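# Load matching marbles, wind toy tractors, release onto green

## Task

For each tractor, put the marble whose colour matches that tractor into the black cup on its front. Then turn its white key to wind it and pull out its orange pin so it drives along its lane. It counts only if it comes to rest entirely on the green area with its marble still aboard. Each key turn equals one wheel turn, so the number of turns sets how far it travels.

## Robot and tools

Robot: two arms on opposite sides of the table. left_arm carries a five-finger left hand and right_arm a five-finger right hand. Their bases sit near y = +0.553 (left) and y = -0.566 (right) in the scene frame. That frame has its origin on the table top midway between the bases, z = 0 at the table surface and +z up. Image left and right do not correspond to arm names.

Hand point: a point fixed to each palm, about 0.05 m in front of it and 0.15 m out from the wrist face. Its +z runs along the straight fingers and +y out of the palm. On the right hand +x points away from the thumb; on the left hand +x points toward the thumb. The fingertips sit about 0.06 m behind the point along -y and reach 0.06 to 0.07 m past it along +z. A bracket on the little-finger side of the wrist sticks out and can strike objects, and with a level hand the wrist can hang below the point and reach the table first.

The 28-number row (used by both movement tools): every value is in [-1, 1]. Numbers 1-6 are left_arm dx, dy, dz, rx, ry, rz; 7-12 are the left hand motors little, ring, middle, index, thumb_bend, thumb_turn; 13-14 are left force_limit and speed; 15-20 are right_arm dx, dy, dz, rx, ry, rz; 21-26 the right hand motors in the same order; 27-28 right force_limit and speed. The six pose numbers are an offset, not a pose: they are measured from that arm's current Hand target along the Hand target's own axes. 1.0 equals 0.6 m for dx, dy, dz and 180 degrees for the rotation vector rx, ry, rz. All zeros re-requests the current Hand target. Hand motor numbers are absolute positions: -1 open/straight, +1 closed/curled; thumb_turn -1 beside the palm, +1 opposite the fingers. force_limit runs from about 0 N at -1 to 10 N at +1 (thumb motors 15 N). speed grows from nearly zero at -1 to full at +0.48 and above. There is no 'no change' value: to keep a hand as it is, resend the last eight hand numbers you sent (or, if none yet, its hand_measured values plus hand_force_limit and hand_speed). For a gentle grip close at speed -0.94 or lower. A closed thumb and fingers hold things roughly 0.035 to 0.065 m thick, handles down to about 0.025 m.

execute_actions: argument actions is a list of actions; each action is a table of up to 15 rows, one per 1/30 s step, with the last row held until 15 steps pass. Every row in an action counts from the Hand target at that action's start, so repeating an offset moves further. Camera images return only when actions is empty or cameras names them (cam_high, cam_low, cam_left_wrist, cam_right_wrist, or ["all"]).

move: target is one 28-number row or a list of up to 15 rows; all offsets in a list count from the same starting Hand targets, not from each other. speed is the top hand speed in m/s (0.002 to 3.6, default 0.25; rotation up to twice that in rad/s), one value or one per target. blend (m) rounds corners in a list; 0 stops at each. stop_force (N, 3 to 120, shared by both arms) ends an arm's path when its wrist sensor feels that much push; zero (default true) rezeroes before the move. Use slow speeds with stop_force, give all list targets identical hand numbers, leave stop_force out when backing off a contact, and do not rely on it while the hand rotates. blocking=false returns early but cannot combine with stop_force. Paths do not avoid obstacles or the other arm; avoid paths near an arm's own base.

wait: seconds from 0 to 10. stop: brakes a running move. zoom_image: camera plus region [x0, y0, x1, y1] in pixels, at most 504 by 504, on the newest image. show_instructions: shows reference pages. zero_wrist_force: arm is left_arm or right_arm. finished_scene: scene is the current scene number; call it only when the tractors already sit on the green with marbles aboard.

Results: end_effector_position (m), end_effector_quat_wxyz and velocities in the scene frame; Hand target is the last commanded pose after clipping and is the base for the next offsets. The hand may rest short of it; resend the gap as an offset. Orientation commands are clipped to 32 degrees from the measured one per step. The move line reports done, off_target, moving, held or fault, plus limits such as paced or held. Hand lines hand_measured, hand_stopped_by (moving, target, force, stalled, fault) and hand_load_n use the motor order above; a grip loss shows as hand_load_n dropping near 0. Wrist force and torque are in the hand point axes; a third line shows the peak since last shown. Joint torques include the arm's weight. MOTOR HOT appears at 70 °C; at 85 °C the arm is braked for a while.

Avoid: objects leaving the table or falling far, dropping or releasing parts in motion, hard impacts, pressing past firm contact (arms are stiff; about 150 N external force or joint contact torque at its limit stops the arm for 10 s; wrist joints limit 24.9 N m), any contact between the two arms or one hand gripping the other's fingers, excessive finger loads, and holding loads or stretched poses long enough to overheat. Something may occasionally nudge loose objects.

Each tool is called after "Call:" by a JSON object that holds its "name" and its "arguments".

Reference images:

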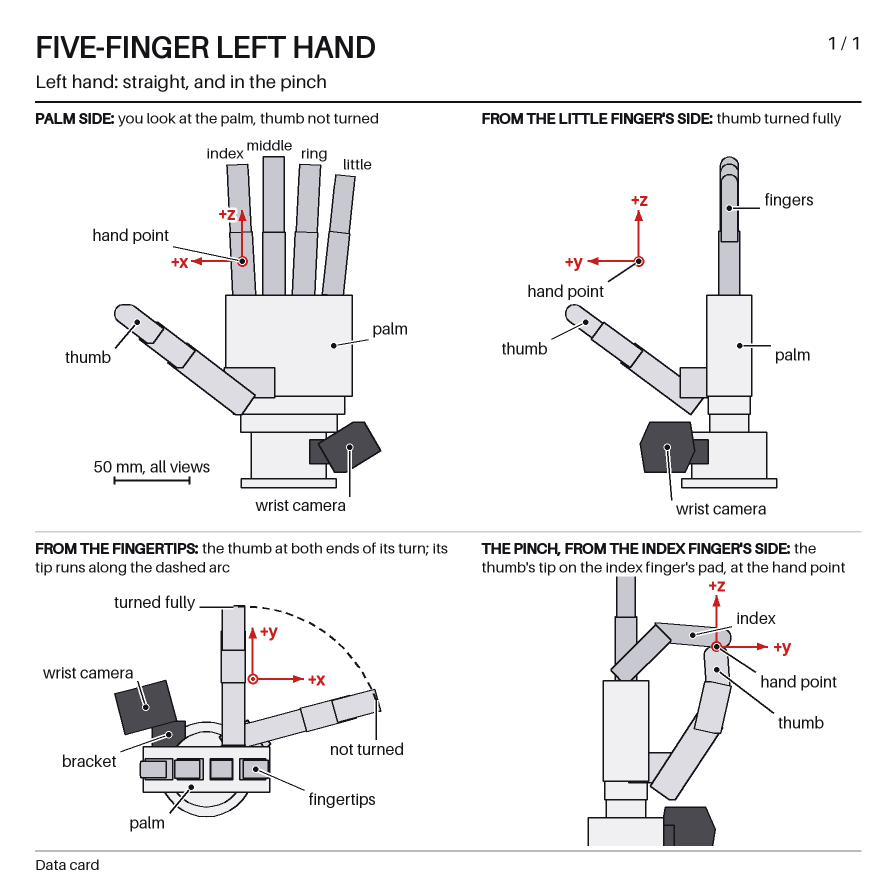

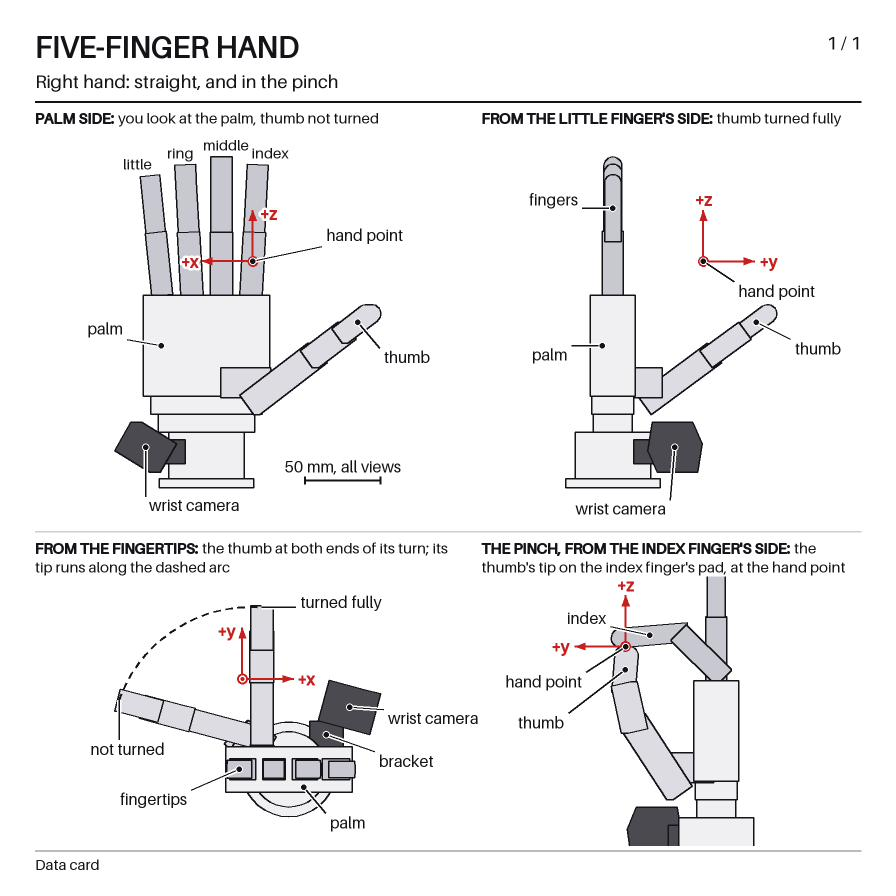

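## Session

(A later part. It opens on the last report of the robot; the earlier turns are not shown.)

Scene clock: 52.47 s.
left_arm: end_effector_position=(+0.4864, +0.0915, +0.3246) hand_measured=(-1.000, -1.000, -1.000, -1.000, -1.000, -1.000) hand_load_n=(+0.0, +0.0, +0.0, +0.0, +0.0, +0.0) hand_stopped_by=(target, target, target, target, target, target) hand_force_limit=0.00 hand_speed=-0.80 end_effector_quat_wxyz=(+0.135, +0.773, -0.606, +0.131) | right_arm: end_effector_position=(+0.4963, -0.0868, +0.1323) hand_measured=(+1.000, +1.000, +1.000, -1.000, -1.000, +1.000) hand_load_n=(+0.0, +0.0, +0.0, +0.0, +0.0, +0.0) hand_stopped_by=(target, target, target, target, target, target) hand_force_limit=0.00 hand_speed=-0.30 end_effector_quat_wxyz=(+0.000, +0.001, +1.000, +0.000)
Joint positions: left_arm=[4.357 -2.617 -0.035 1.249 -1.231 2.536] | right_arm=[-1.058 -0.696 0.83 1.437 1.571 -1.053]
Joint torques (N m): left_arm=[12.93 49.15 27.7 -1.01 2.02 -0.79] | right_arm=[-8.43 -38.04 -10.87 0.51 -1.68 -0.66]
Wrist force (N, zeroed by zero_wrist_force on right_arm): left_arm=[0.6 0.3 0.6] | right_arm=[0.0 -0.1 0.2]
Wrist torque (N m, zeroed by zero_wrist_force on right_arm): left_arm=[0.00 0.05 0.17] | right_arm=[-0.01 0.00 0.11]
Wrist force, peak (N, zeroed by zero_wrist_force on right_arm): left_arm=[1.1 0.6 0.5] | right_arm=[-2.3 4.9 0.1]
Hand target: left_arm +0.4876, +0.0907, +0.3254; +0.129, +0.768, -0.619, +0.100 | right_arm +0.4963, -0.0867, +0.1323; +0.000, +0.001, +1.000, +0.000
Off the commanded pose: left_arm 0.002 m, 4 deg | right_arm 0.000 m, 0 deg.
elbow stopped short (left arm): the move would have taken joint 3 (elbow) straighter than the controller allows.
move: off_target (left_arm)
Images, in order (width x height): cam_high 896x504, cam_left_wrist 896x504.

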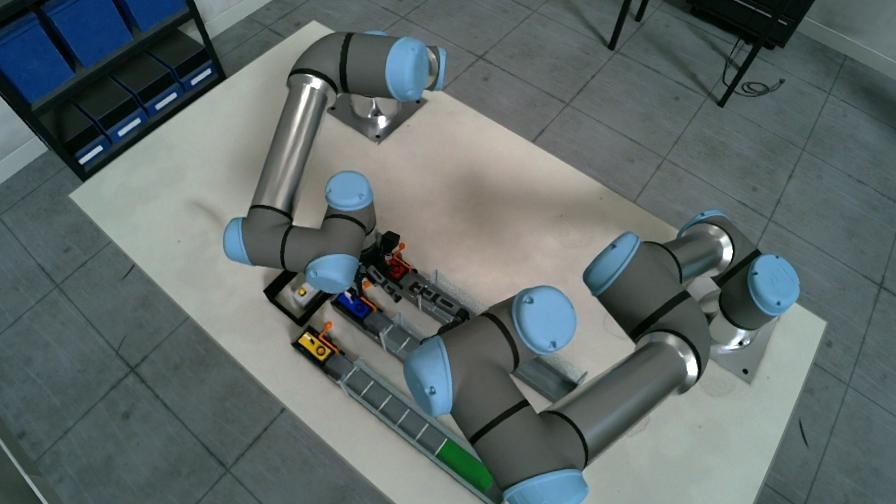

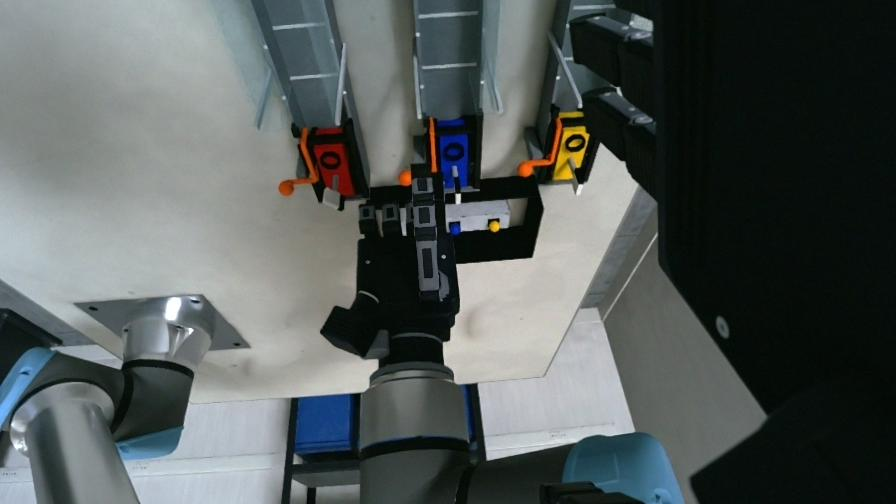

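Call:
{"name": "zoom_image", "arguments": {"camera": "cam_left_wrist", "region": [290, 130, 390, 230]}}

Call:
{"name": "zoom_image", "arguments": {"camera": "cam_left_wrist", "region": [400, 110, 500, 210]}}

Call:
{"name": "move", "arguments": {"target": [0,0,0,0,0,0,-1,-1,-1,-1,-1,-1,0,-0.8,-0.0287,0,0,0,0,0,1,1,1,-1,-1,1,0,-0.3], "speed": 0.015, "stop_force": 3}}

Scaled by 5.040.

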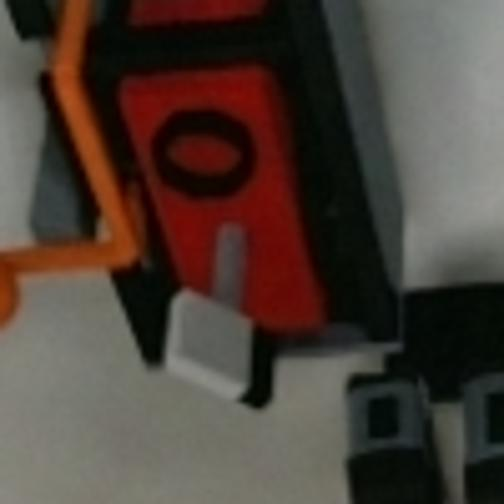

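Scaled by 5.040.

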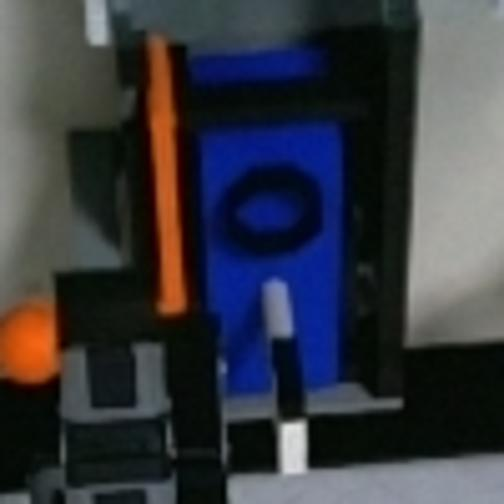

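Scene clock: 54.67 s.
left_arm: end_effector_position=(+0.4864, +0.0915, +0.3246) hand_measured=(-1.000, -1.000, -1.000, -1.000, -1.000, -1.000) hand_load_n=(+0.0, +0.0, +0.0, +0.0, +0.0, +0.5) hand_stopped_by=(target, target, target, target, target, target) hand_force_limit=0.00 hand_speed=-0.80 end_effector_quat_wxyz=(+0.135, +0.773, -0.606, +0.131) | right_arm: end_effector_position=(+0.5083, -0.0868, +0.1323) hand_measured=(+1.000, +1.000, +1.000, -1.000, -1.000, +1.000) hand_load_n=(+0.0, +0.0, +0.0, -0.5, +0.0, +0.0) hand_stopped_by=(target, target, target, target, target, target) hand_force_limit=0.00 hand_speed=-0.30 end_effector_quat_wxyz=(+0.000, +0.001, +1.000, +0.000)
Joint positions: left_arm=[4.357 -2.617 -0.035 1.249 -1.231 2.536] | right_arm=[-1.067 -0.666 0.776 1.462 1.571 -1.062]
Joint torques (N m): left_arm=[12.6 49.24 27.85 -0.94 1.93 -0.68] | right_arm=[8.7 -65.48 -11.99 0.39 1.82 1.6]
Wrist force (N, zeroed by zero_wrist_force on right_arm): left_arm=[0.6 0.4 0.6] | right_arm=[0.7 0.1 0.0]
Wrist torque (N m, zeroed by zero_wrist_force on right_arm): left_arm=[0.02 0.05 0.17] | right_arm=[0.00 0.05 0.11]
Wrist force, peak (N, zeroed by zero_wrist_force on right_arm): left_arm=[0.8 0.6 0.9] | right_arm=[4.6 1.0 0.0]
Hand target: left_arm +0.4876, +0.0907, +0.3254; +0.129, +0.768, -0.619, +0.100 | right_arm +0.5083, -0.0868, +0.1323; +0.000, +0.001, +1.000, +0.000 (not the last commanded pose)
Off the commanded pose: left_arm 0.002 m, 4 deg | right_arm 0.005 m, 0 deg.
elbow stopped short (left arm): the move would have taken joint 3 (elbow) straighter than the controller allows.
move: contact (right_arm), off_target (left_arm)

Call:
{"name": "move", "arguments": {"target": [[0,0,0,0,0,0,-1,-1,-1,-1,-1,-1,0,-0.8,-0.00467,0.00133,0,0,0,0,1,1,1,-1,-1,1,0,-0.3],[0,0,0,0,0,0,-1,-1,-1,-1,-1,-1,0,-0.8,-0.00958,0.00067,0,0,0,0,1,1,1,-1,-1,1,0,-0.3],[0,0,0,0,0,0,-1,-1,-1,-1,-1,-1,0,-0.8,-0.014,-0.00167,0,0,0,0,1,1,1,-1,-1,1,0,-0.3],[0,0,0,0,0,0,-1,-1,-1,-1,-1,-1,0,-0.8,-0.01683,-0.0045,0,0,0,0,1,1,1,-1,-1,1,0,-0.3],[0,0,0,0,0,0,-1,-1,-1,-1,-1,-1,0,-0.8,-0.01767,-0.00583,0,0,0,0,1,1,1,-1,-1,1,0,-0.3]], "speed": 0.018, "blend": 0.0005, "stop_force": 13, "cameras": ["cam_left_wrist"]}}

Scene clock: 57.00 s.
left_arm: end_effector_position=(+0.4864, +0.0915, +0.3246) hand_measured=(-1.000, -1.000, -1.000, -1.000, -1.000, -1.000) hand_load_n=(+0.0, +0.5, +0.0, +0.0, +0.0, +0.0) hand_stopped_by=(target, target, target, target, target, target) hand_force_limit=0.00 hand_speed=-0.80 end_effector_quat_wxyz=(+0.135, +0.773, -0.606, +0.131) | right_arm: end_effector_position=(+0.5189, -0.0903, +0.1323) hand_measured=(+1.000, +1.000, +1.000, -1.000, -1.000, +1.000) hand_load_n=(+0.0, +0.0, +0.0, -6.0, +0.0, +0.0) hand_stopped_by=(target, target, target, target, target, target) hand_force_limit=0.00 hand_speed=-0.30 end_effector_quat_wxyz=(+0.000, +0.001, +1.000, +0.000)
Joint positions: left_arm=[4.357 -2.617 -0.035 1.249 -1.231 2.536] | right_arm=[-1.08 -0.646 0.738 1.48 1.571 -1.075]
Joint torques (N m): left_arm=[12.77 49.32 28.08 -1 1.99 -0.66] | right_arm=[-12.11 -37.64 -24.67 4.11 1.74 -1.26]
Wrist force (N, zeroed by zero_wrist_force on right_arm): left_arm=[1.0 0.7 0.7] | right_arm=[2.3 3.9 0.0]
Wrist torque (N m, zeroed by zero_wrist_force on right_arm): left_arm=[0.06 -0.01 0.19] | right_arm=[-0.12 0.11 0.23]
Wrist force, peak (N, zeroed by zero_wrist_force on right_arm): left_arm=[1.0 0.7 0.7] | right_arm=[6.1 0.9 -1.0]
Hand target: left_arm +0.4876, +0.0907, +0.3254; +0.129, +0.768, -0.619, +0.100 | right_arm +0.5189, -0.0903, +0.1323; +0.000, +0.001, +1.000, +0.000
Off the commanded pose: left_arm 0.002 m, 4 deg | right_arm 0.000 m, 0 deg.
elbow stopped short (left arm): the move would have taken joint 3 (elbow) straighter than the controller allows.
move: off_target (left_arm)
Images, in order (width x height): cam_left_wrist 896x504.

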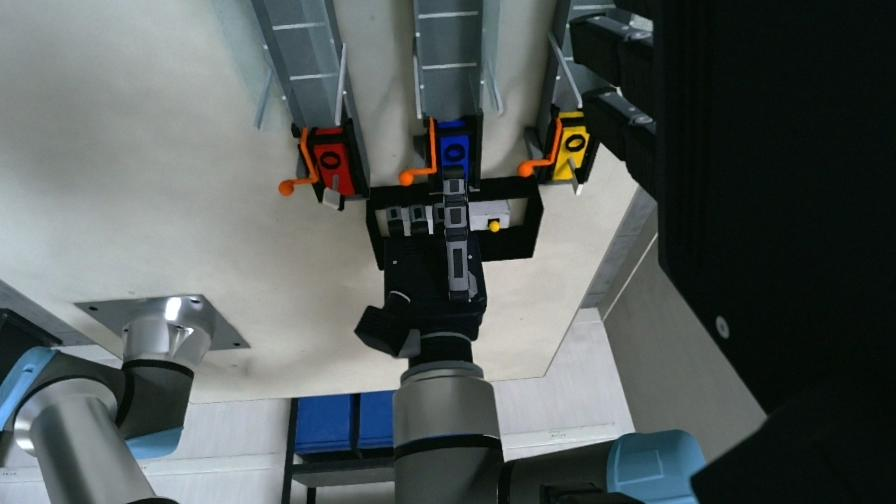

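Call:
{"name": "move", "arguments": {"target": [[0,0,0,0,0,0,-1,-1,-1,-1,-1,-1,0,-0.8,0,0.00933,0,0,0,0,1,1,1,-1,-1,1,0,-0.3],[0,0,0,0,0,0,-1,-1,-1,-1,-1,-1,0,-0.8,-0.01983,0.00867,0,0,0,0,1,1,1,-1,-1,1,0,-0.3]], "speed": 0.06, "blend": [0.001,0]}}

Call:
{"name": "zero_wrist_force", "arguments": {"arm": "right_arm"}}

Call:
{"name": "move", "arguments": {"target": [[0,0,0,0,0,0,-1,-1,-1,-1,-1,-1,0,-0.8,0,-0.014,0,0,0,0,1,1,1,-1,-1,1,0,-0.3],[0,0,0,0,0,0,-1,-1,-1,-1,-1,-1,0,-0.8,0,-0.01783,0,0,0,0,1,1,1,-1,-1,1,0,-0.3],[0,0,0,0,0,0,-1,-1,-1,-1,-1,-1,0,-0.8,0.001,-0.0215,0,0,0,0,1,1,1,-1,-1,1,0,-0.3],[0,0,0,0,0,0,-1,-1,-1,-1,-1,-1,0,-0.8,0.003,-0.02467,0,0,0,0,1,1,1,-1,-1,1,0,-0.3],[0,0,0,0,0,0,-1,-1,-1,-1,-1,-1,0,-0.8,0.00567,-0.02733,0,0,0,0,1,1,1,-1,-1,1,0,-0.3],[0,0,0,0,0,0,-1,-1,-1,-1,-1,-1,0,-0.8,0.00783,-0.02867,0,0,0,0,1,1,1,-1,-1,1,0,-0.3],[0,0,0,0,0,0,-1,-1,-1,-1,-1,-1,0,-0.8,0.007,-0.03567,0,0,0,0,1,1,1,-1,-1,1,0,-0.3],[0,0,0,0,0,0,-1,-1,-1,-1,-1,-1,0,-0.8,0.0085,-0.0415,0,0,0,0,1,1,1,-1,-1,1,0,-0.3],[0,0,0,0,0,0,-1,-1,-1,-1,-1,-1,0,-0.8,0.0125,-0.0415,0,0,0,0,1,1,1,-1,-1,1,0,-0.3],[0,0,0,0,0,0,-1,-1,-1,-1,-1,-1,0,-0.8,0.01633,-0.03983,0,0,0,0,1,1,1,-1,-1,1,0,-0.3],[0,0,0,0,0,0,-1,-1,-1,-1,-1,-1,0,-0.8,0.02,-0.038,0,0,0,0,1,1,1,-1,-1,1,0,-0.3],[0,0,0,0,0,0,-1,-1,-1,-1,-1,-1,0,-0.8,0.02317,-0.03517,0,0,0,0,1,1,1,-1,-1,1,0,-0.3],[0,0,0,0,0,0,-1,-1,-1,-1,-1,-1,0,-0.8,0.02583,-0.0325,0,0,0,0,1,1,1,-1,-1,1,0,-0.3],[0,0,0,0,0,0,-1,-1,-1,-1,-1,-1,0,-0.8,0.02683,-0.03083,0,0,0,0,1,1,1,-1,-1,1,0,-0.3]], "speed": 0.026, "blend": 0.001, "stop_force": 16, "cameras": ["cam_left_wrist"]}}

Scene clock: 58.73 s.
left_arm: end_effector_position=(+0.4864, +0.0915, +0.3246) hand_measured=(-1.000, -1.000, -1.000, -1.000, -1.000, -1.000) hand_load_n=(+0.0, +0.0, +0.0, +0.0, +0.0, +0.0) hand_stopped_by=(target, target, target, target, target, target) hand_force_limit=0.00 hand_speed=-0.80 end_effector_quat_wxyz=(+0.135, +0.773, -0.606, +0.131) | right_arm: end_effector_position=(+0.5307, -0.0851, +0.1323) hand_measured=(+1.000, +1.000, +1.000, -1.000, -1.000, +1.000) hand_load_n=(+0.0, +0.0, +0.0, +0.0, +0.0, +0.0) hand_stopped_by=(target, target, target, target, target, target) hand_force_limit=0.00 hand_speed=-0.30 end_effector_quat_wxyz=(+0.000, +0.001, +1.000, +0.000)
Joint positions: left_arm=[4.357 -2.617 -0.035 1.249 -1.231 2.536] | right_arm=[-1.082 -0.6 0.651 1.521 1.571 -1.077]
Joint torques (N m): left_arm=[12.97 49.19 27.94 -0.97 1.89 -0.56] | right_arm=[-9.34 -38.35 -27.54 4.02 1.13 -1.45]
Wrist force (N, zeroed by zero_wrist_force on right_arm): left_arm=[0.6 0.4 0.6] | right_arm=[0.1 0.0 -0.1]
Wrist torque (N m, zeroed by zero_wrist_force on right_arm): left_arm=[0.01 0.05 0.17] | right_arm=[0.01 -0.02 0.11]
Wrist force, peak (N, zeroed by zero_wrist_force on right_arm): left_arm=[1.0 0.7 0.7] | right_arm=[2.2 4.2 -0.2]
Hand target: left_arm +0.4876, +0.0907, +0.3254; +0.129, +0.768, -0.619, +0.100 | right_arm +0.5308, -0.0852, +0.1322; +0.000, +0.001, +1.000, +0.000
Off the commanded pose: left_arm 0.002 m, 4 deg | right_arm 0.000 m, 0 deg.
elbow stopped short (left arm): the move would have taken joint 3 (elbow) straighter than the controller allows.
move: off_target (left_arm)

Wrist force sensor zeroed.

Scene clock: 61.20 s.
left_arm: end_effector_position=(+0.4864, +0.0915, +0.3246) hand_measured=(-1.000, -1.000, -1.000, -1.000, -1.000, -1.000) hand_load_n=(+0.0, +0.0, +0.0, +0.0, +0.0, +0.0) hand_stopped_by=(target, target, target, target, target, target) hand_force_limit=0.00 hand_speed=-0.80 end_effector_quat_wxyz=(+0.135, +0.773, -0.606, +0.131) | right_arm: end_effector_position=(+0.5146, -0.1036, +0.1323) hand_measured=(+1.000, +1.000, +1.000, -1.000, -1.000, +1.000) hand_load_n=(+0.0, +0.0, +0.0, +2.5, +0.0, +0.0) hand_stopped_by=(target, target, target, target, target, target) hand_force_limit=0.00 hand_speed=-0.30 end_effector_quat_wxyz=(+0.000, +0.001, +1.000, +0.000)
Joint positions: left_arm=[4.357 -2.617 -0.035 1.249 -1.231 2.536] | right_arm=[-1.096 -0.687 0.813 1.445 1.571 -1.091]
Joint torques (N m): left_arm=[13.06 49.69 27.58 -0.9 1.86 -0.59] | right_arm=[17.86 -66.34 -12.1 0.52 -3.76 1.21]
Wrist force (N, zeroed by zero_wrist_force on right_arm): left_arm=[0.9 0.3 0.8] | right_arm=[-7.0 -14.7 -0.5]
Wrist torque (N m, zeroed by zero_wrist_force on right_arm): left_arm=[-0.02 0.02 0.19] | right_arm=[0.54 -0.31 -0.51]
Wrist force, peak (N, zeroed by zero_wrist_force on right_arm): left_arm=[1.0 0.5 0.9] | right_arm=[-7.1 -15.0 -0.4]
Hand target: left_arm +0.4876, +0.0907, +0.3254; +0.129, +0.768, -0.619, +0.100 | right_arm +0.5146, -0.1036, +0.1323; +0.000, +0.001, +1.000, +0.000
Off the commanded pose: left_arm 0.002 m, 4 deg | right_arm 0.000 m, 0 deg.
elbow stopped short (left arm): the move would have taken joint 3 (elbow) straighter than the controller allows.
move: contact (right_arm), off_target (left_arm); blend cut to 0.0008 m at target 5, 0.0008 m at target 6, 0.0006 m at target 13
Images, in order (width x height): cam_left_wrist 896x504.

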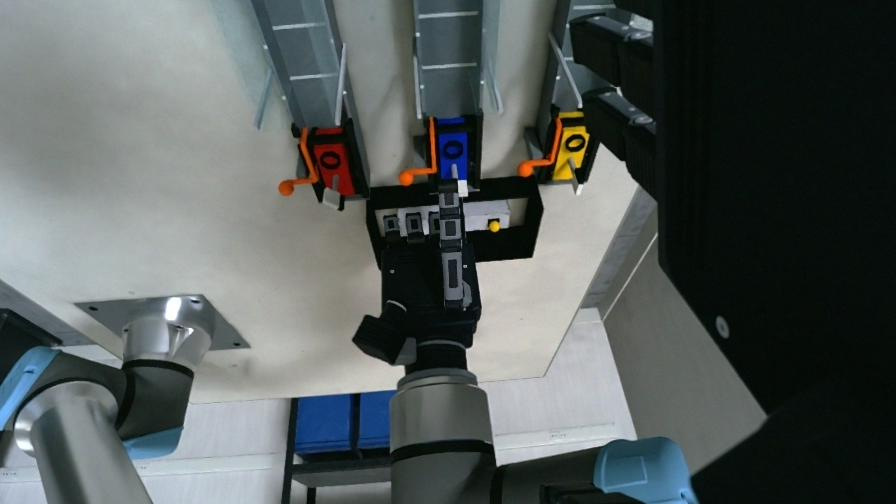

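Call:
{"name": "zoom_image", "arguments": {"camera": "cam_left_wrist", "region": [400, 110, 500, 210]}}

Scaled by 5.040.

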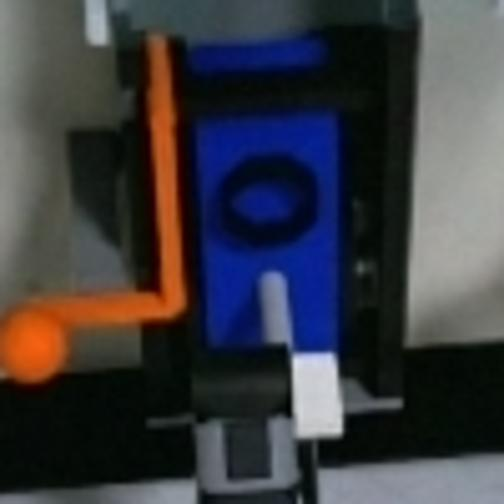

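Call:
{"name": "move", "arguments": {"target": [[0,0,0,0,0,0,-1,-1,-1,-1,-1,-1,0,-0.8,0,-0.0175,0,0,0,0,1,1,1,-1,-1,1,0,-0.3],[0,0,0,0,0,0,-1,-1,-1,-1,-1,-1,0,-0.8,0,-0.0175,-0.05,0,0,0,1,1,1,-1,-1,1,0,-0.3],[0,0,0,0,0,0,-1,-1,-1,-1,-1,-1,0,-0.8,-0.02683,0.02883,-0.05,0,0,0,1,1,1,-1,-1,1,0,-0.3],[0,0,0,0,0,0,-1,-1,-1,-1,-1,-1,0,-0.8,-0.02683,0.02883,0,0,0,0,1,1,1,-1,-1,1,0,-0.3]], "speed": 0.14, "blend": [0.003,0.003,0.003,0]}}

Call:
{"name": "zero_wrist_force", "arguments": {"arm": "right_arm"}}

Call:
{"name": "move", "arguments": {"target": [[0,0,0,0,0,0,-1,-1,-1,-1,-1,-1,0,-0.8,0,-0.014,0,0,0,0,1,1,1,-1,-1,1,0,-0.3],[0,0,0,0,0,0,-1,-1,-1,-1,-1,-1,0,-0.8,0,-0.01783,0,0,0,0,1,1,1,-1,-1,1,0,-0.3],[0,0,0,0,0,0,-1,-1,-1,-1,-1,-1,0,-0.8,0.001,-0.0215,0,0,0,0,1,1,1,-1,-1,1,0,-0.3],[0,0,0,0,0,0,-1,-1,-1,-1,-1,-1,0,-0.8,0.003,-0.02467,0,0,0,0,1,1,1,-1,-1,1,0,-0.3],[0,0,0,0,0,0,-1,-1,-1,-1,-1,-1,0,-0.8,0.00567,-0.02733,0,0,0,0,1,1,1,-1,-1,1,0,-0.3],[0,0,0,0,0,0,-1,-1,-1,-1,-1,-1,0,-0.8,0.00783,-0.02867,0,0,0,0,1,1,1,-1,-1,1,0,-0.3],[0,0,0,0,0,0,-1,-1,-1,-1,-1,-1,0,-0.8,0.007,-0.03567,0,0,0,0,1,1,1,-1,-1,1,0,-0.3],[0,0,0,0,0,0,-1,-1,-1,-1,-1,-1,0,-0.8,0.0085,-0.0415,0,0,0,0,1,1,1,-1,-1,1,0,-0.3],[0,0,0,0,0,0,-1,-1,-1,-1,-1,-1,0,-0.8,0.0125,-0.0415,0,0,0,0,1,1,1,-1,-1,1,0,-0.3],[0,0,0,0,0,0,-1,-1,-1,-1,-1,-1,0,-0.8,0.01633,-0.03983,0,0,0,0,1,1,1,-1,-1,1,0,-0.3],[0,0,0,0,0,0,-1,-1,-1,-1,-1,-1,0,-0.8,0.02,-0.038,0,0,0,0,1,1,1,-1,-1,1,0,-0.3],[0,0,0,0,0,0,-1,-1,-1,-1,-1,-1,0,-0.8,0.02317,-0.03517,0,0,0,0,1,1,1,-1,-1,1,0,-0.3],[0,0,0,0,0,0,-1,-1,-1,-1,-1,-1,0,-0.8,0.02583,-0.0325,0,0,0,0,1,1,1,-1,-1,1,0,-0.3],[0,0,0,0,0,0,-1,-1,-1,-1,-1,-1,0,-0.8,0.02683,-0.03083,0,0,0,0,1,1,1,-1,-1,1,0,-0.3]], "speed": 0.026, "blend": 0.001, "stop_force": 16, "cameras": ["cam_left_wrist"]}}

Scene clock: 63.63 s.
left_arm: end_effector_position=(+0.4864, +0.0915, +0.3246) hand_measured=(-1.000, -1.000, -1.000, -1.000, -1.000, -1.000) hand_load_n=(+0.0, +0.0, +0.0, +0.0, +0.0, -0.5) hand_stopped_by=(target, target, target, target, target, target) hand_force_limit=0.00 hand_speed=-0.80 end_effector_quat_wxyz=(+0.135, +0.773, -0.606, +0.131) | right_arm: end_effector_position=(+0.5308, -0.0864, +0.1323) hand_measured=(+1.000, +1.000, +1.000, -1.000, -1.000, +1.000) hand_load_n=(+0.0, +0.0, +0.0, +0.0, +0.0, +0.0) hand_stopped_by=(target, target, target, target, target, target) hand_force_limit=0.00 hand_speed=-0.30 end_effector_quat_wxyz=(+0.000, +0.001, +1.000, +0.000)
Joint positions: left_arm=[4.357 -2.617 -0.035 1.249 -1.231 2.536] | right_arm=[-1.083 -0.603 0.656 1.518 1.571 -1.079]
Joint torques (N m): left_arm=[12.37 49.59 27.37 -1.07 1.76 -0.54] | right_arm=[9.03 -39.69 -12.95 0.77 1.54 1.57]
Wrist force (N, zeroed by zero_wrist_force on right_arm): left_arm=[0.8 0.3 0.6] | right_arm=[0.2 0.3 -0.1]
Wrist torque (N m, zeroed by zero_wrist_force on right_arm): left_arm=[0.00 0.03 0.18] | right_arm=[0.06 -0.03 -0.09]
Wrist force, peak (N, zeroed by zero_wrist_force on right_arm): left_arm=[0.9 0.6 0.9] | right_arm=[-7.0 -14.9 0.0]
Hand target: left_arm +0.4876, +0.0907, +0.3254; +0.129, +0.768, -0.619, +0.100 | right_arm +0.5308, -0.0864, +0.1322; +0.000, +0.001, +1.000, +0.000
Off the commanded pose: left_arm 0.002 m, 4 deg | right_arm 0.000 m, 0 deg.
elbow stopped short (left arm): the move would have taken joint 3 (elbow) straighter than the controller allows.
move: off_target (left_arm)

Wrist force sensor zeroed.

Scene clock: 66.07 s.
left_arm: end_effector_position=(+0.4864, +0.0915, +0.3246) hand_measured=(-1.000, -1.000, -1.000, -1.000, -1.000, -1.000) hand_load_n=(-0.5, +0.0, +0.0, -0.5, +0.0, +0.0) hand_stopped_by=(target, target, target, target, target, target) hand_force_limit=0.00 hand_speed=-0.80 end_effector_quat_wxyz=(+0.135, +0.773, -0.606, +0.131) | right_arm: end_effector_position=(+0.5146, -0.1048, +0.1323) hand_measured=(+1.000, +1.000, +1.000, -1.000, -1.000, +1.000) hand_load_n=(+0.0, +0.0, +0.0, +1.0, +0.0, +0.0) hand_stopped_by=(target, target, target, target, target, target) hand_force_limit=0.00 hand_speed=-0.30 end_effector_quat_wxyz=(+0.000, +0.001, +1.000, +0.000)
Joint positions: left_arm=[4.357 -2.617 -0.035 1.249 -1.231 2.536] | right_arm=[-1.098 -0.689 0.818 1.443 1.571 -1.093]
Joint torques (N m): left_arm=[12.51 49.42 27.85 -0.96 1.71 -0.41] | right_arm=[12.98 -65.18 -12.87 0.57 -3.28 1.42]
Wrist force (N, zeroed by zero_wrist_force on right_arm): left_arm=[0.7 0.4 0.5] | right_arm=[-2.9 -5.4 0.1]
Wrist torque (N m, zeroed by zero_wrist_force on right_arm): left_arm=[0.02 0.04 0.17] | right_arm=[0.19 -0.12 -0.20]
Wrist force, peak (N, zeroed by zero_wrist_force on right_arm): left_arm=[1.0 0.7 0.8] | right_arm=[-9.6 -4.6 1.0]
Hand target: left_arm +0.4876, +0.0907, +0.3254; +0.129, +0.768, -0.619, +0.100 | right_arm +0.5146, -0.1048, +0.1323; +0.000, +0.001, +1.000, +0.000
Off the commanded pose: left_arm 0.002 m, 4 deg | right_arm 0.000 m, 0 deg.
elbow stopped short (left arm): the move would have taken joint 3 (elbow) straighter than the controller allows.
move: off_target (left_arm); blend cut to 0.0008 m at target 5, 0.0008 m at target 6, 0.0006 m at target 13
Images, in order (width x height): cam_left_wrist 896x504.

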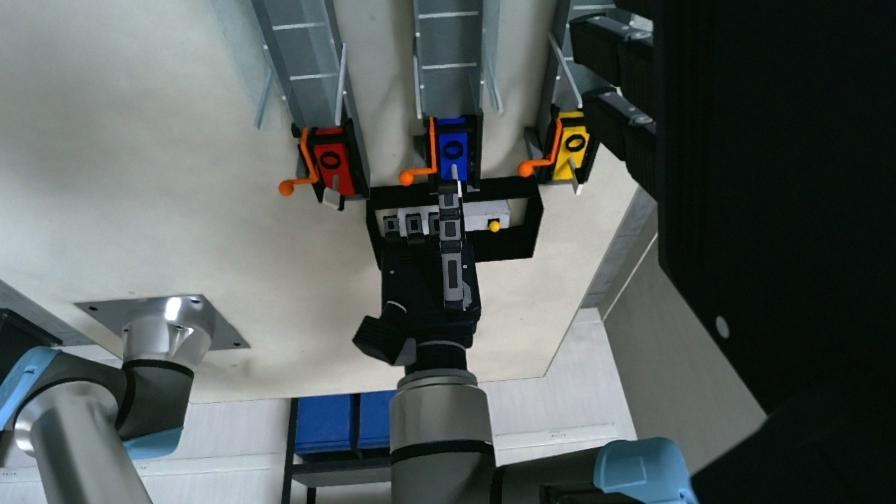

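Good forces now. Continue blue cycles 3, 4 and partial.

Call:
{"name": "move", "arguments": {"target": [[0,0,0,0,0,0,-1,-1,-1,-1,-1,-1,0,-0.8,0,-0.0175,0,0,0,0,1,1,1,-1,-1,1,0,-0.3],[0,0,0,0,0,0,-1,-1,-1,-1,-1,-1,0,-0.8,0,-0.0175,-0.05,0,0,0,1,1,1,-1,-1,1,0,-0.3],[0,0,0,0,0,0,-1,-1,-1,-1,-1,-1,0,-0.8,-0.02683,0.03083,-0.05,0,0,0,1,1,1,-1,-1,1,0,-0.3],[0,0,0,0,0,0,-1,-1,-1,-1,-1,-1,0,-0.8,-0.02683,0.03083,0,0,0,0,1,1,1,-1,-1,1,0,-0.3]], "speed": 0.14, "blend": [0.003,0.003,0.003,0]}}

Call:
{"name": "zero_wrist_force", "arguments": {"arm": "right_arm"}}

Call:
{"name": "move", "arguments": {"target": [[0,0,0,0,0,0,-1,-1,-1,-1,-1,-1,0,-0.8,0,-0.014,0,0,0,0,1,1,1,-1,-1,1,0,-0.3],[0,0,0,0,0,0,-1,-1,-1,-1,-1,-1,0,-0.8,0,-0.01783,0,0,0,0,1,1,1,-1,-1,1,0,-0.3],[0,0,0,0,0,0,-1,-1,-1,-1,-1,-1,0,-0.8,0.001,-0.0215,0,0,0,0,1,1,1,-1,-1,1,0,-0.3],[0,0,0,0,0,0,-1,-1,-1,-1,-1,-1,0,-0.8,0.003,-0.02467,0,0,0,0,1,1,1,-1,-1,1,0,-0.3],[0,0,0,0,0,0,-1,-1,-1,-1,-1,-1,0,-0.8,0.00567,-0.02733,0,0,0,0,1,1,1,-1,-1,1,0,-0.3],[0,0,0,0,0,0,-1,-1,-1,-1,-1,-1,0,-0.8,0.00783,-0.02867,0,0,0,0,1,1,1,-1,-1,1,0,-0.3],[0,0,0,0,0,0,-1,-1,-1,-1,-1,-1,0,-0.8,0.007,-0.03567,0,0,0,0,1,1,1,-1,-1,1,0,-0.3],[0,0,0,0,0,0,-1,-1,-1,-1,-1,-1,0,-0.8,0.0085,-0.0415,0,0,0,0,1,1,1,-1,-1,1,0,-0.3],[0,0,0,0,0,0,-1,-1,-1,-1,-1,-1,0,-0.8,0.0125,-0.0415,0,0,0,0,1,1,1,-1,-1,1,0,-0.3],[0,0,0,0,0,0,-1,-1,-1,-1,-1,-1,0,-0.8,0.01633,-0.03983,0,0,0,0,1,1,1,-1,-1,1,0,-0.3],[0,0,0,0,0,0,-1,-1,-1,-1,-1,-1,0,-0.8,0.02,-0.038,0,0,0,0,1,1,1,-1,-1,1,0,-0.3],[0,0,0,0,0,0,-1,-1,-1,-1,-1,-1,0,-0.8,0.02317,-0.03517,0,0,0,0,1,1,1,-1,-1,1,0,-0.3],[0,0,0,0,0,0,-1,-1,-1,-1,-1,-1,0,-0.8,0.02583,-0.0325,0,0,0,0,1,1,1,-1,-1,1,0,-0.3],[0,0,0,0,0,0,-1,-1,-1,-1,-1,-1,0,-0.8,0.02683,-0.03083,0,0,0,0,1,1,1,-1,-1,1,0,-0.3]], "speed": 0.026, "blend": 0.001, "stop_force": 16, "cameras": ["cam_left_wrist"]}}

Scene clock: 68.50 s.
left_arm: end_effector_position=(+0.4864, +0.0915, +0.3246) hand_measured=(-1.000, -1.000, -1.000, -1.000, -1.000, -1.000) hand_load_n=(+0.0, +0.0, +0.0, +0.0, +0.0, +0.0) hand_stopped_by=(target, target, target, target, target, target) hand_force_limit=0.00 hand_speed=-0.80 end_effector_quat_wxyz=(+0.135, +0.773, -0.606, +0.131) | right_arm: end_effector_position=(+0.5308, -0.0864, +0.1323) hand_measured=(+1.000, +1.000, +1.000, -1.000, -1.000, +1.000) hand_load_n=(+0.0, +0.0, +0.0, +0.0, -0.5, +0.0) hand_stopped_by=(target, target, target, target, target, target) hand_force_limit=0.00 hand_speed=-0.30 end_effector_quat_wxyz=(+0.000, +0.001, +1.000, +0.000)
Joint positions: left_arm=[4.357 -2.617 -0.035 1.249 -1.231 2.536] | right_arm=[-1.083 -0.603 0.656 1.518 1.571 -1.079]
Joint torques (N m): left_arm=[12.77 50.07 27.18 -0.93 1.68 -0.53] | right_arm=[10.39 -38.61 -11.74 0.65 1.58 1.65]
Wrist force (N, zeroed by zero_wrist_force on right_arm): left_arm=[0.7 0.4 0.9] | right_arm=[-0.5 0.3 -0.1]
Wrist torque (N m, zeroed by zero_wrist_force on right_arm): left_arm=[-0.01 0.05 0.18] | right_arm=[0.06 0.09 -0.03]
Wrist force, peak (N, zeroed by zero_wrist_force on right_arm): left_arm=[0.9 0.5 0.9] | right_arm=[-3.0 -5.7 0.0]
Hand target: left_arm +0.4876, +0.0907, +0.3254; +0.129, +0.768, -0.619, +0.100 | right_arm +0.5308, -0.0864, +0.1322; +0.000, +0.001, +1.000, +0.000
Off the commanded pose: left_arm 0.002 m, 4 deg | right_arm 0.000 m, 0 deg.
elbow stopped short (left arm): the move would have taken joint 3 (elbow) straighter than the controller allows.
move: off_target (left_arm)

Wrist force sensor zeroed.

Scene clock: 70.93 s.
left_arm: end_effector_position=(+0.4864, +0.0915, +0.3246) hand_measured=(-1.000, -1.000, -1.000, -1.000, -1.000, -1.000) hand_load_n=(+0.0, +0.0, +0.0, +0.0, +0.0, +0.0) hand_stopped_by=(target, target, target, target, target, target) hand_force_limit=0.00 hand_speed=-0.80 end_effector_quat_wxyz=(+0.135, +0.773, -0.606, +0.131) | right_arm: end_effector_position=(+0.5146, -0.1048, +0.1323) hand_measured=(+1.000, +1.000, +1.000, -1.000, -1.000, +1.000) hand_load_n=(+0.0, +0.0, +0.0, +1.0, +0.0, +0.0) hand_stopped_by=(target, target, target, target, target, target) hand_force_limit=0.00 hand_speed=-0.30 end_effector_quat_wxyz=(+0.000, +0.001, +1.000, +0.000)
Joint positions: left_arm=[4.357 -2.617 -0.035 1.249 -1.231 2.536] | right_arm=[-1.098 -0.689 0.818 1.443 1.571 -1.093]
Joint torques (N m): left_arm=[12.7 50 27.4 -1.01 1.72 -0.32] | right_arm=[13.79 -65.95 -12.72 0.71 -3.12 1.22]
Wrist force (N, zeroed by zero_wrist_force on right_arm): left_arm=[0.9 0.7 0.9] | right_arm=[-3.1 -5.3 0.0]
Wrist torque (N m, zeroed by zero_wrist_force on right_arm): left_arm=[0.04 0.02 0.17] | right_arm=[0.17 -0.16 -0.20]
Wrist force, peak (N, zeroed by zero_wrist_force on right_arm): left_arm=[1.1 0.4 0.8] | right_arm=[-9.9 -4.5 1.0]
Hand target: left_arm +0.4876, +0.0907, +0.3254; +0.129, +0.768, -0.619, +0.100 | right_arm +0.5146, -0.1048, +0.1323; +0.000, +0.001, +1.000, +0.000
Off the commanded pose: left_arm 0.002 m, 4 deg | right_arm 0.000 m, 0 deg.
elbow stopped short (left arm): the move would have taken joint 3 (elbow) straighter than the controller allows.
move: off_target (left_arm); blend cut to 0.0008 m at target 5, 0.0008 m at target 6, 0.0006 m at target 13
Images, in order (width x height): cam_left_wrist 896x504.

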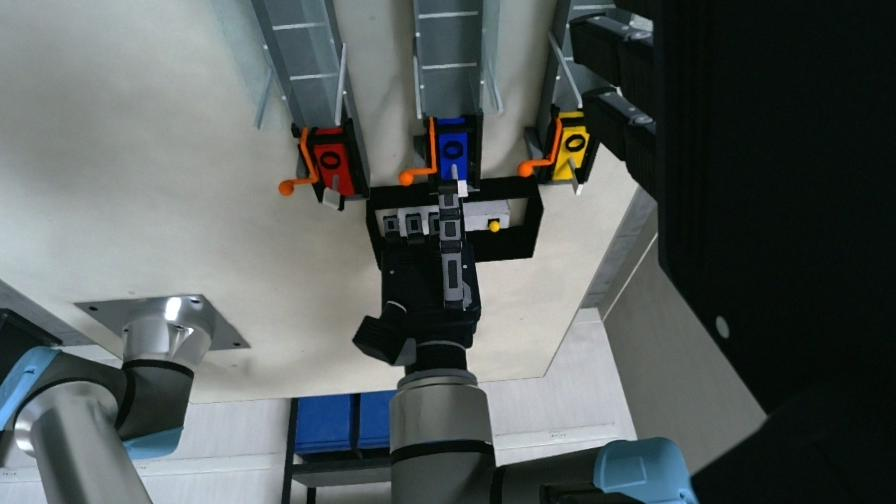

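Call:
{"name": "move", "arguments": {"target": [[0,0,0,0,0,0,-1,-1,-1,-1,-1,-1,0,-0.8,0,-0.0175,0,0,0,0,1,1,1,-1,-1,1,0,-0.3],[0,0,0,0,0,0,-1,-1,-1,-1,-1,-1,0,-0.8,0,-0.0175,-0.05,0,0,0,1,1,1,-1,-1,1,0,-0.3],[0,0,0,0,0,0,-1,-1,-1,-1,-1,-1,0,-0.8,-0.02683,0.03083,-0.05,0,0,0,1,1,1,-1,-1,1,0,-0.3],[0,0,0,0,0,0,-1,-1,-1,-1,-1,-1,0,-0.8,-0.02683,0.03083,0,0,0,0,1,1,1,-1,-1,1,0,-0.3]], "speed": 0.14, "blend": [0.003,0.003,0.003,0]}}

Call:
{"name": "zero_wrist_force", "arguments": {"arm": "right_arm"}}

Call:
{"name": "move", "arguments": {"target": [[0,0,0,0,0,0,-1,-1,-1,-1,-1,-1,0,-0.8,0,-0.014,0,0,0,0,1,1,1,-1,-1,1,0,-0.3],[0,0,0,0,0,0,-1,-1,-1,-1,-1,-1,0,-0.8,0,-0.01783,0,0,0,0,1,1,1,-1,-1,1,0,-0.3],[0,0,0,0,0,0,-1,-1,-1,-1,-1,-1,0,-0.8,0.001,-0.0215,0,0,0,0,1,1,1,-1,-1,1,0,-0.3],[0,0,0,0,0,0,-1,-1,-1,-1,-1,-1,0,-0.8,0.003,-0.02467,0,0,0,0,1,1,1,-1,-1,1,0,-0.3],[0,0,0,0,0,0,-1,-1,-1,-1,-1,-1,0,-0.8,0.00567,-0.02733,0,0,0,0,1,1,1,-1,-1,1,0,-0.3],[0,0,0,0,0,0,-1,-1,-1,-1,-1,-1,0,-0.8,0.00783,-0.02867,0,0,0,0,1,1,1,-1,-1,1,0,-0.3],[0,0,0,0,0,0,-1,-1,-1,-1,-1,-1,0,-0.8,0.007,-0.03567,0,0,0,0,1,1,1,-1,-1,1,0,-0.3],[0,0,0,0,0,0,-1,-1,-1,-1,-1,-1,0,-0.8,0.0085,-0.0415,0,0,0,0,1,1,1,-1,-1,1,0,-0.3],[0,0,0,0,0,0,-1,-1,-1,-1,-1,-1,0,-0.8,0.0125,-0.0415,0,0,0,0,1,1,1,-1,-1,1,0,-0.3],[0,0,0,0,0,0,-1,-1,-1,-1,-1,-1,0,-0.8,0.01633,-0.03983,0,0,0,0,1,1,1,-1,-1,1,0,-0.3],[0,0,0,0,0,0,-1,-1,-1,-1,-1,-1,0,-0.8,0.02,-0.038,0,0,0,0,1,1,1,-1,-1,1,0,-0.3],[0,0,0,0,0,0,-1,-1,-1,-1,-1,-1,0,-0.8,0.02317,-0.03517,0,0,0,0,1,1,1,-1,-1,1,0,-0.3],[0,0,0,0,0,0,-1,-1,-1,-1,-1,-1,0,-0.8,0.02583,-0.0325,0,0,0,0,1,1,1,-1,-1,1,0,-0.3],[0,0,0,0,0,0,-1,-1,-1,-1,-1,-1,0,-0.8,0.02683,-0.03083,0,0,0,0,1,1,1,-1,-1,1,0,-0.3]], "speed": 0.026, "blend": 0.001, "stop_force": 16, "cameras": ["cam_left_wrist"]}}

Scene clock: 73.30 s.
left_arm: end_effector_position=(+0.4864, +0.0915, +0.3246) hand_measured=(-1.000, -1.000, -1.000, -1.000, -1.000, -1.000) hand_load_n=(+0.0, +0.0, +0.0, +0.0, +0.0, +0.0) hand_stopped_by=(target, target, target, target, target, target) hand_force_limit=0.00 hand_speed=-0.80 end_effector_quat_wxyz=(+0.135, +0.773, -0.606, +0.131) | right_arm: end_effector_position=(+0.5308, -0.0864, +0.1323) hand_measured=(+1.000, +1.000, +1.000, -1.000, -1.000, +1.000) hand_load_n=(+0.0, +0.0, +0.0, +0.0, +0.0, +0.0) hand_stopped_by=(target, target, target, target, target, target) hand_force_limit=0.00 hand_speed=-0.30 end_effector_quat_wxyz=(+0.000, +0.001, +1.000, +0.000)
Joint positions: left_arm=[4.357 -2.617 -0.035 1.249 -1.231 2.536] | right_arm=[-1.083 -0.603 0.656 1.518 1.571 -1.079]
Joint torques (N m): left_arm=[12.57 49.73 27.48 -0.96 1.53 -0.44] | right_arm=[9.86 -40.54 -11.45 0.65 1.56 1.66]
Wrist force (N, zeroed by zero_wrist_force on right_arm): left_arm=[0.8 0.3 0.6] | right_arm=[0.1 -0.9 0.7]
Wrist torque (N m, zeroed by zero_wrist_force on right_arm): left_arm=[-0.01 0.03 0.19] | right_arm=[-0.18 -0.04 -0.02]
Wrist force, peak (N, zeroed by zero_wrist_force on right_arm): left_arm=[1.0 0.5 0.8] | right_arm=[-3.4 -5.5 0.0]
Hand target: left_arm +0.4876, +0.0907, +0.3254; +0.129, +0.768, -0.619, +0.100 | right_arm +0.5308, -0.0864, +0.1322; +0.000, +0.001, +1.000, +0.000
Off the commanded pose: left_arm 0.002 m, 4 deg | right_arm 0.000 m, 0 deg.
elbow stopped short (left arm): the move would have taken joint 3 (elbow) straighter than the controller allows.
move: off_target (left_arm)

Wrist force sensor zeroed.

Scene clock: 75.73 s.
left_arm: end_effector_position=(+0.4864, +0.0915, +0.3246) hand_measured=(-1.000, -1.000, -1.000, -1.000, -1.000, -1.000) hand_load_n=(+0.0, +0.0, +0.0, +0.0, +0.0, +0.0) hand_stopped_by=(target, target, target, target, target, target) hand_force_limit=0.00 hand_speed=-0.80 end_effector_quat_wxyz=(+0.135, +0.773, -0.606, +0.131) | right_arm: end_effector_position=(+0.5146, -0.1048, +0.1323) hand_measured=(+1.000, +1.000, +1.000, -1.000, -1.000, +1.000) hand_load_n=(+0.0, +0.0, +0.5, +1.0, +0.0, +0.0) hand_stopped_by=(target, target, target, target, target, target) hand_force_limit=0.00 hand_speed=-0.30 end_effector_quat_wxyz=(+0.000, +0.001, +1.000, +0.000)
Joint positions: left_arm=[4.357 -2.617 -0.035 1.249 -1.231 2.536] | right_arm=[-1.098 -0.689 0.818 1.443 1.571 -1.093]
Joint torques (N m): left_arm=[12.84 49.95 27.07 -0.97 1.56 -0.32] | right_arm=[13.78 -65.39 -12.77 0.86 -3.24 1.67]
Wrist force (N, zeroed by zero_wrist_force on right_arm): left_arm=[0.9 0.4 0.6] | right_arm=[-2.9 -5.5 -0.5]
Wrist torque (N m, zeroed by zero_wrist_force on right_arm): left_arm=[0.02 0.02 0.19] | right_arm=[0.20 -0.12 -0.19]
Wrist force, peak (N, zeroed by zero_wrist_force on right_arm): left_arm=[0.9 0.5 0.8] | right_arm=[-9.4 -5.2 1.3]
Hand target: left_arm +0.4876, +0.0907, +0.3254; +0.129, +0.768, -0.619, +0.100 | right_arm +0.5146, -0.1048, +0.1323; +0.000, +0.001, +1.000, +0.000
Off the commanded pose: left_arm 0.002 m, 4 deg | right_arm 0.000 m, 0 deg.
elbow stopped short (left arm): the move would have taken joint 3 (elbow) straighter than the controller allows.
move: off_target (left_arm); blend cut to 0.0008 m at target 5, 0.0008 m at target 6, 0.0006 m at target 13
Images, in order (width x height): cam_left_wrist 896x504.

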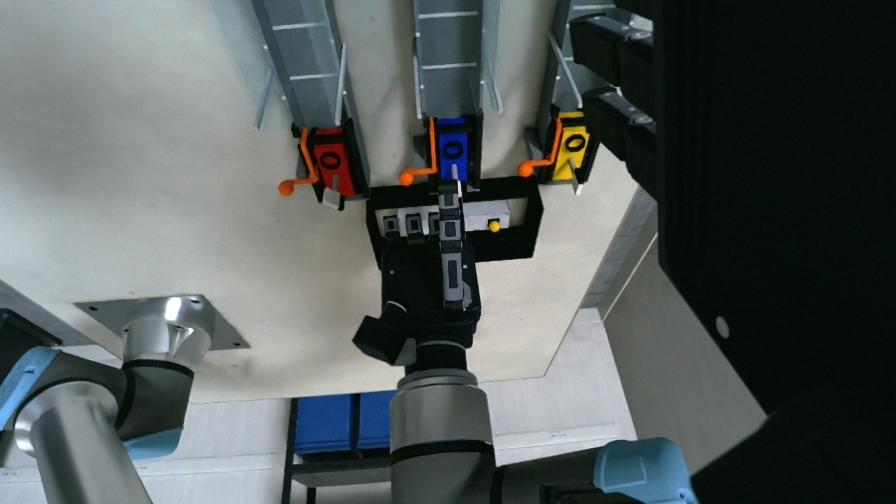

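Call:
{"name": "move", "arguments": {"target": [[0,0,0,0,0,0,-1,-1,-1,-1,-1,-1,0,-0.8,0,-0.0175,0,0,0,0,1,1,1,-1,-1,1,0,-0.3],[0,0,0,0,0,0,-1,-1,-1,-1,-1,-1,0,-0.8,0,-0.0175,-0.05,0,0,0,1,1,1,-1,-1,1,0,-0.3],[0,0,0,0,0,0,-1,-1,-1,-1,-1,-1,0,-0.8,-0.02683,0.03083,-0.05,0,0,0,1,1,1,-1,-1,1,0,-0.3],[0,0,0,0,0,0,-1,-1,-1,-1,-1,-1,0,-0.8,-0.02683,0.03083,0,0,0,0,1,1,1,-1,-1,1,0,-0.3]], "speed": 0.14, "blend": [0.003,0.003,0.003,0]}}

Call:
{"name": "zero_wrist_force", "arguments": {"arm": "right_arm"}}

Call:
{"name": "move", "arguments": {"target": [[0,0,0,0,0,0,-1,-1,-1,-1,-1,-1,0,-0.8,0,-0.014,0,0,0,0,1,1,1,-1,-1,1,0,-0.3],[0,0,0,0,0,0,-1,-1,-1,-1,-1,-1,0,-0.8,0,-0.01783,0,0,0,0,1,1,1,-1,-1,1,0,-0.3],[0,0,0,0,0,0,-1,-1,-1,-1,-1,-1,0,-0.8,0.001,-0.0215,0,0,0,0,1,1,1,-1,-1,1,0,-0.3]], "speed": 0.026, "blend": 0.001, "stop_force": 16}}

Call:
{"name": "move", "arguments": {"target": [[0,0,0,0,0,0,-1,-1,-1,-1,-1,-1,0,-0.8,0,0.005,0,0,0,0,1,1,1,-1,-1,1,0,-0.3],[0,0,0,0,0,0,-1,-1,-1,-1,-1,-1,0,-0.8,0,0.005,-0.113,0,0,0,1,1,1,-1,-1,1,0,-0.3],[0,0,0,0,0,0,-1,-1,-1,-1,-1,-1,0,-0.8,-0.11967,0.02633,-0.113,0,-0.1111,0,1,1,1,-1,-1,1,0,-0.3],[0,0,0,0,0,0,-1,-1,-1,-1,-1,-1,0,-0.8,-0.11967,0.02633,0.00383,0,-0.1111,0,1,1,1,-1,-1,1,0,-0.3]], "speed": [0.06,0.15,0.2,0.14], "blend": [0.001,0.006,0.006,0], "cameras": ["cam_left_wrist","cam_high"]}}

Scene clock: 78.13 s.
left_arm: end_effector_position=(+0.4864, +0.0915, +0.3246) hand_measured=(-1.000, -1.000, -1.000, -1.000, -1.000, -1.000) hand_load_n=(+0.0, +0.0, +0.0, +0.0, +0.0, +0.0) hand_stopped_by=(target, target, target, target, target, target) hand_force_limit=0.00 hand_speed=-0.80 end_effector_quat_wxyz=(+0.135, +0.773, -0.606, +0.131) | right_arm: end_effector_position=(+0.5308, -0.0864, +0.1323) hand_measured=(+1.000, +1.000, +1.000, -1.000, -1.000, +1.000) hand_load_n=(+0.0, +0.5, +0.0, +0.0, -0.5, +0.0) hand_stopped_by=(target, target, target, target, target, target) hand_force_limit=0.00 hand_speed=-0.30 end_effector_quat_wxyz=(+0.000, +0.001, +1.000, +0.000)
Joint positions: left_arm=[4.357 -2.617 -0.035 1.249 -1.231 2.536] | right_arm=[-1.083 -0.603 0.656 1.518 1.571 -1.079]
Joint torques (N m): left_arm=[12.31 50.22 27.12 -0.91 1.46 -0.42] | right_arm=[10.08 -39.7 -13.35 0.52 1.61 1.56]
Wrist force (N, zeroed by zero_wrist_force on right_arm): left_arm=[0.6 0.4 0.8] | right_arm=[0.0 -0.1 -0.2]
Wrist torque (N m, zeroed by zero_wrist_force on right_arm): left_arm=[-0.01 0.07 0.17] | right_arm=[-0.01 0.00 0.00]
Wrist force, peak (N, zeroed by zero_wrist_force on right_arm): left_arm=[1.2 0.4 0.7] | right_arm=[-3.0 -5.7 -0.5]
Hand target: left_arm +0.4876, +0.0907, +0.3254; +0.129, +0.768, -0.619, +0.100 | right_arm +0.5308, -0.0864, +0.1322; +0.000, +0.001, +1.000, +0.000
Off the commanded pose: left_arm 0.002 m, 4 deg | right_arm 0.000 m, 0 deg.
elbow stopped short (left arm): the move would have taken joint 3 (elbow) straighter than the controller allows.
move: off_target (left_arm)

Wrist force sensor zeroed.

Scene clock: 79.53 s.
left_arm: end_effector_position=(+0.4864, +0.0915, +0.3246) hand_measured=(-1.000, -1.000, -1.000, -1.000, -1.000, -1.000) hand_load_n=(+0.0, +0.0, +0.0, -0.5, +0.0, -0.5) hand_stopped_by=(target, target, target, target, target, target) hand_force_limit=0.00 hand_speed=-0.80 end_effector_quat_wxyz=(+0.135, +0.773, -0.606, +0.131) | right_arm: end_effector_position=(+0.5302, -0.0993, +0.1323) hand_measured=(+1.000, +1.000, +1.000, -1.000, -1.000, +1.000) hand_load_n=(+0.0, +0.0, +0.0, -6.0, +0.0, +0.0) hand_stopped_by=(target, target, target, target, target, target) hand_force_limit=0.00 hand_speed=-0.30 end_effector_quat_wxyz=(+0.000, +0.001, +1.000, +0.000)
Joint positions: left_arm=[4.357 -2.617 -0.035 1.249 -1.231 2.536] | right_arm=[-1.101 -0.636 0.718 1.489 1.571 -1.096]
Joint torques (N m): left_arm=[12.76 50.76 27.03 -0.97 1.35 -0.29] | right_arm=[-10.81 -65.31 -10.34 1.85 -0.98 -1.36]
Wrist force (N, zeroed by zero_wrist_force on right_arm): left_arm=[0.9 0.5 0.6] | right_arm=[-2.5 4.9 -0.5]
Wrist torque (N m, zeroed by zero_wrist_force on right_arm): left_arm=[0.02 0.01 0.18] | right_arm=[-0.12 -0.10 -0.02]
Wrist force, peak (N, zeroed by zero_wrist_force on right_arm): left_arm=[1.0 0.3 0.8] | right_arm=[-3.1 7.0 1.1]
Hand target: left_arm +0.4876, +0.0907, +0.3254; +0.129, +0.768, -0.619, +0.100 | right_arm +0.5301, -0.0993, +0.1323; +0.000, +0.001, +1.000, +0.000
Off the commanded pose: left_arm 0.002 m, 4 deg | right_arm 0.000 m, 0 deg.
elbow stopped short (left arm): the move would have taken joint 3 (elbow) straighter than the controller allows.
move: off_target (left_arm)

Scene clock: 82.00 s.
left_arm: end_effector_position=(+0.4864, +0.0915, +0.3246) hand_measured=(-1.000, -1.000, -1.000, -1.000, -1.000, -1.000) hand_load_n=(+0.0, +0.0, +0.0, +0.0, +0.0, +0.0) hand_stopped_by=(target, target, target, target, target, target) hand_force_limit=0.00 hand_speed=-0.80 end_effector_quat_wxyz=(+0.135, +0.773, -0.606, +0.131) | right_arm: end_effector_position=(+0.6020, -0.0836, +0.1300) hand_measured=(+1.000, +1.000, +1.000, -1.000, -1.000, +1.000) hand_load_n=(+0.0, +0.5, +0.0, +0.0, +0.0, -0.5) hand_stopped_by=(target, target, target, target, target, target) hand_force_limit=0.00 hand_speed=-0.30 end_effector_quat_wxyz=(+0.173, +0.001, +0.985, +0.000)
Joint positions: left_arm=[4.357 -2.617 -0.035 1.249 -1.231 2.536] | right_arm=[-1.07 -0.649 0.738 1.175 1.737 -1.091]
Joint torques (N m): left_arm=[12.57 50.56 27.09 -0.92 1.38 -0.31] | right_arm=[-8.2 -39.58 -11.71 0.06 -1.57 -1.46]
Wrist force (N, zeroed by zero_wrist_force on right_arm): left_arm=[0.7 0.4 0.6] | right_arm=[1.2 -0.3 -0.7]
Wrist torque (N m, zeroed by zero_wrist_force on right_arm): left_arm=[0.01 0.04 0.17] | right_arm=[-0.01 -0.03 0.16]
Wrist force, peak (N, zeroed by zero_wrist_force on right_arm): left_arm=[0.9 0.5 0.9] | right_arm=[-2.5 4.9 -0.6]
Hand target: left_arm +0.4876, +0.0907, +0.3254; +0.129, +0.768, -0.619, +0.100 | right_arm +0.6020, -0.0837, +0.1299; +0.173, +0.001, +0.985, +0.000
Off the commanded pose: left_arm 0.002 m, 4 deg | right_arm 0.000 m, 0 deg.
elbow stopped short (left arm): the move would have taken joint 3 (elbow) straighter than the controller allows.
move: off_target (left_arm)
Images, in order (width x height): cam_high 896x504, cam_left_wrist 896x504.

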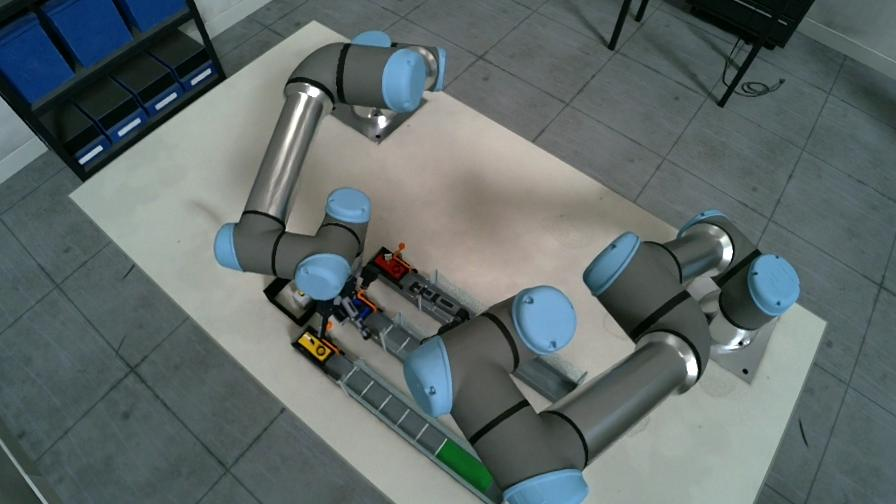

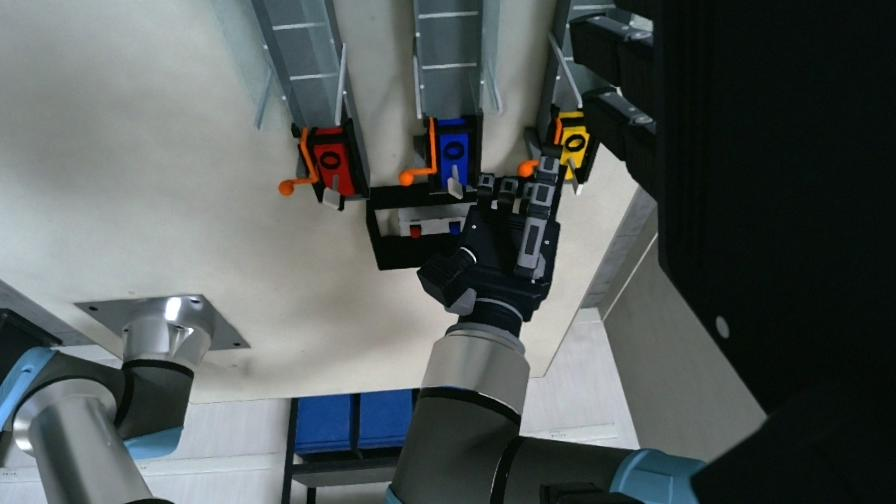

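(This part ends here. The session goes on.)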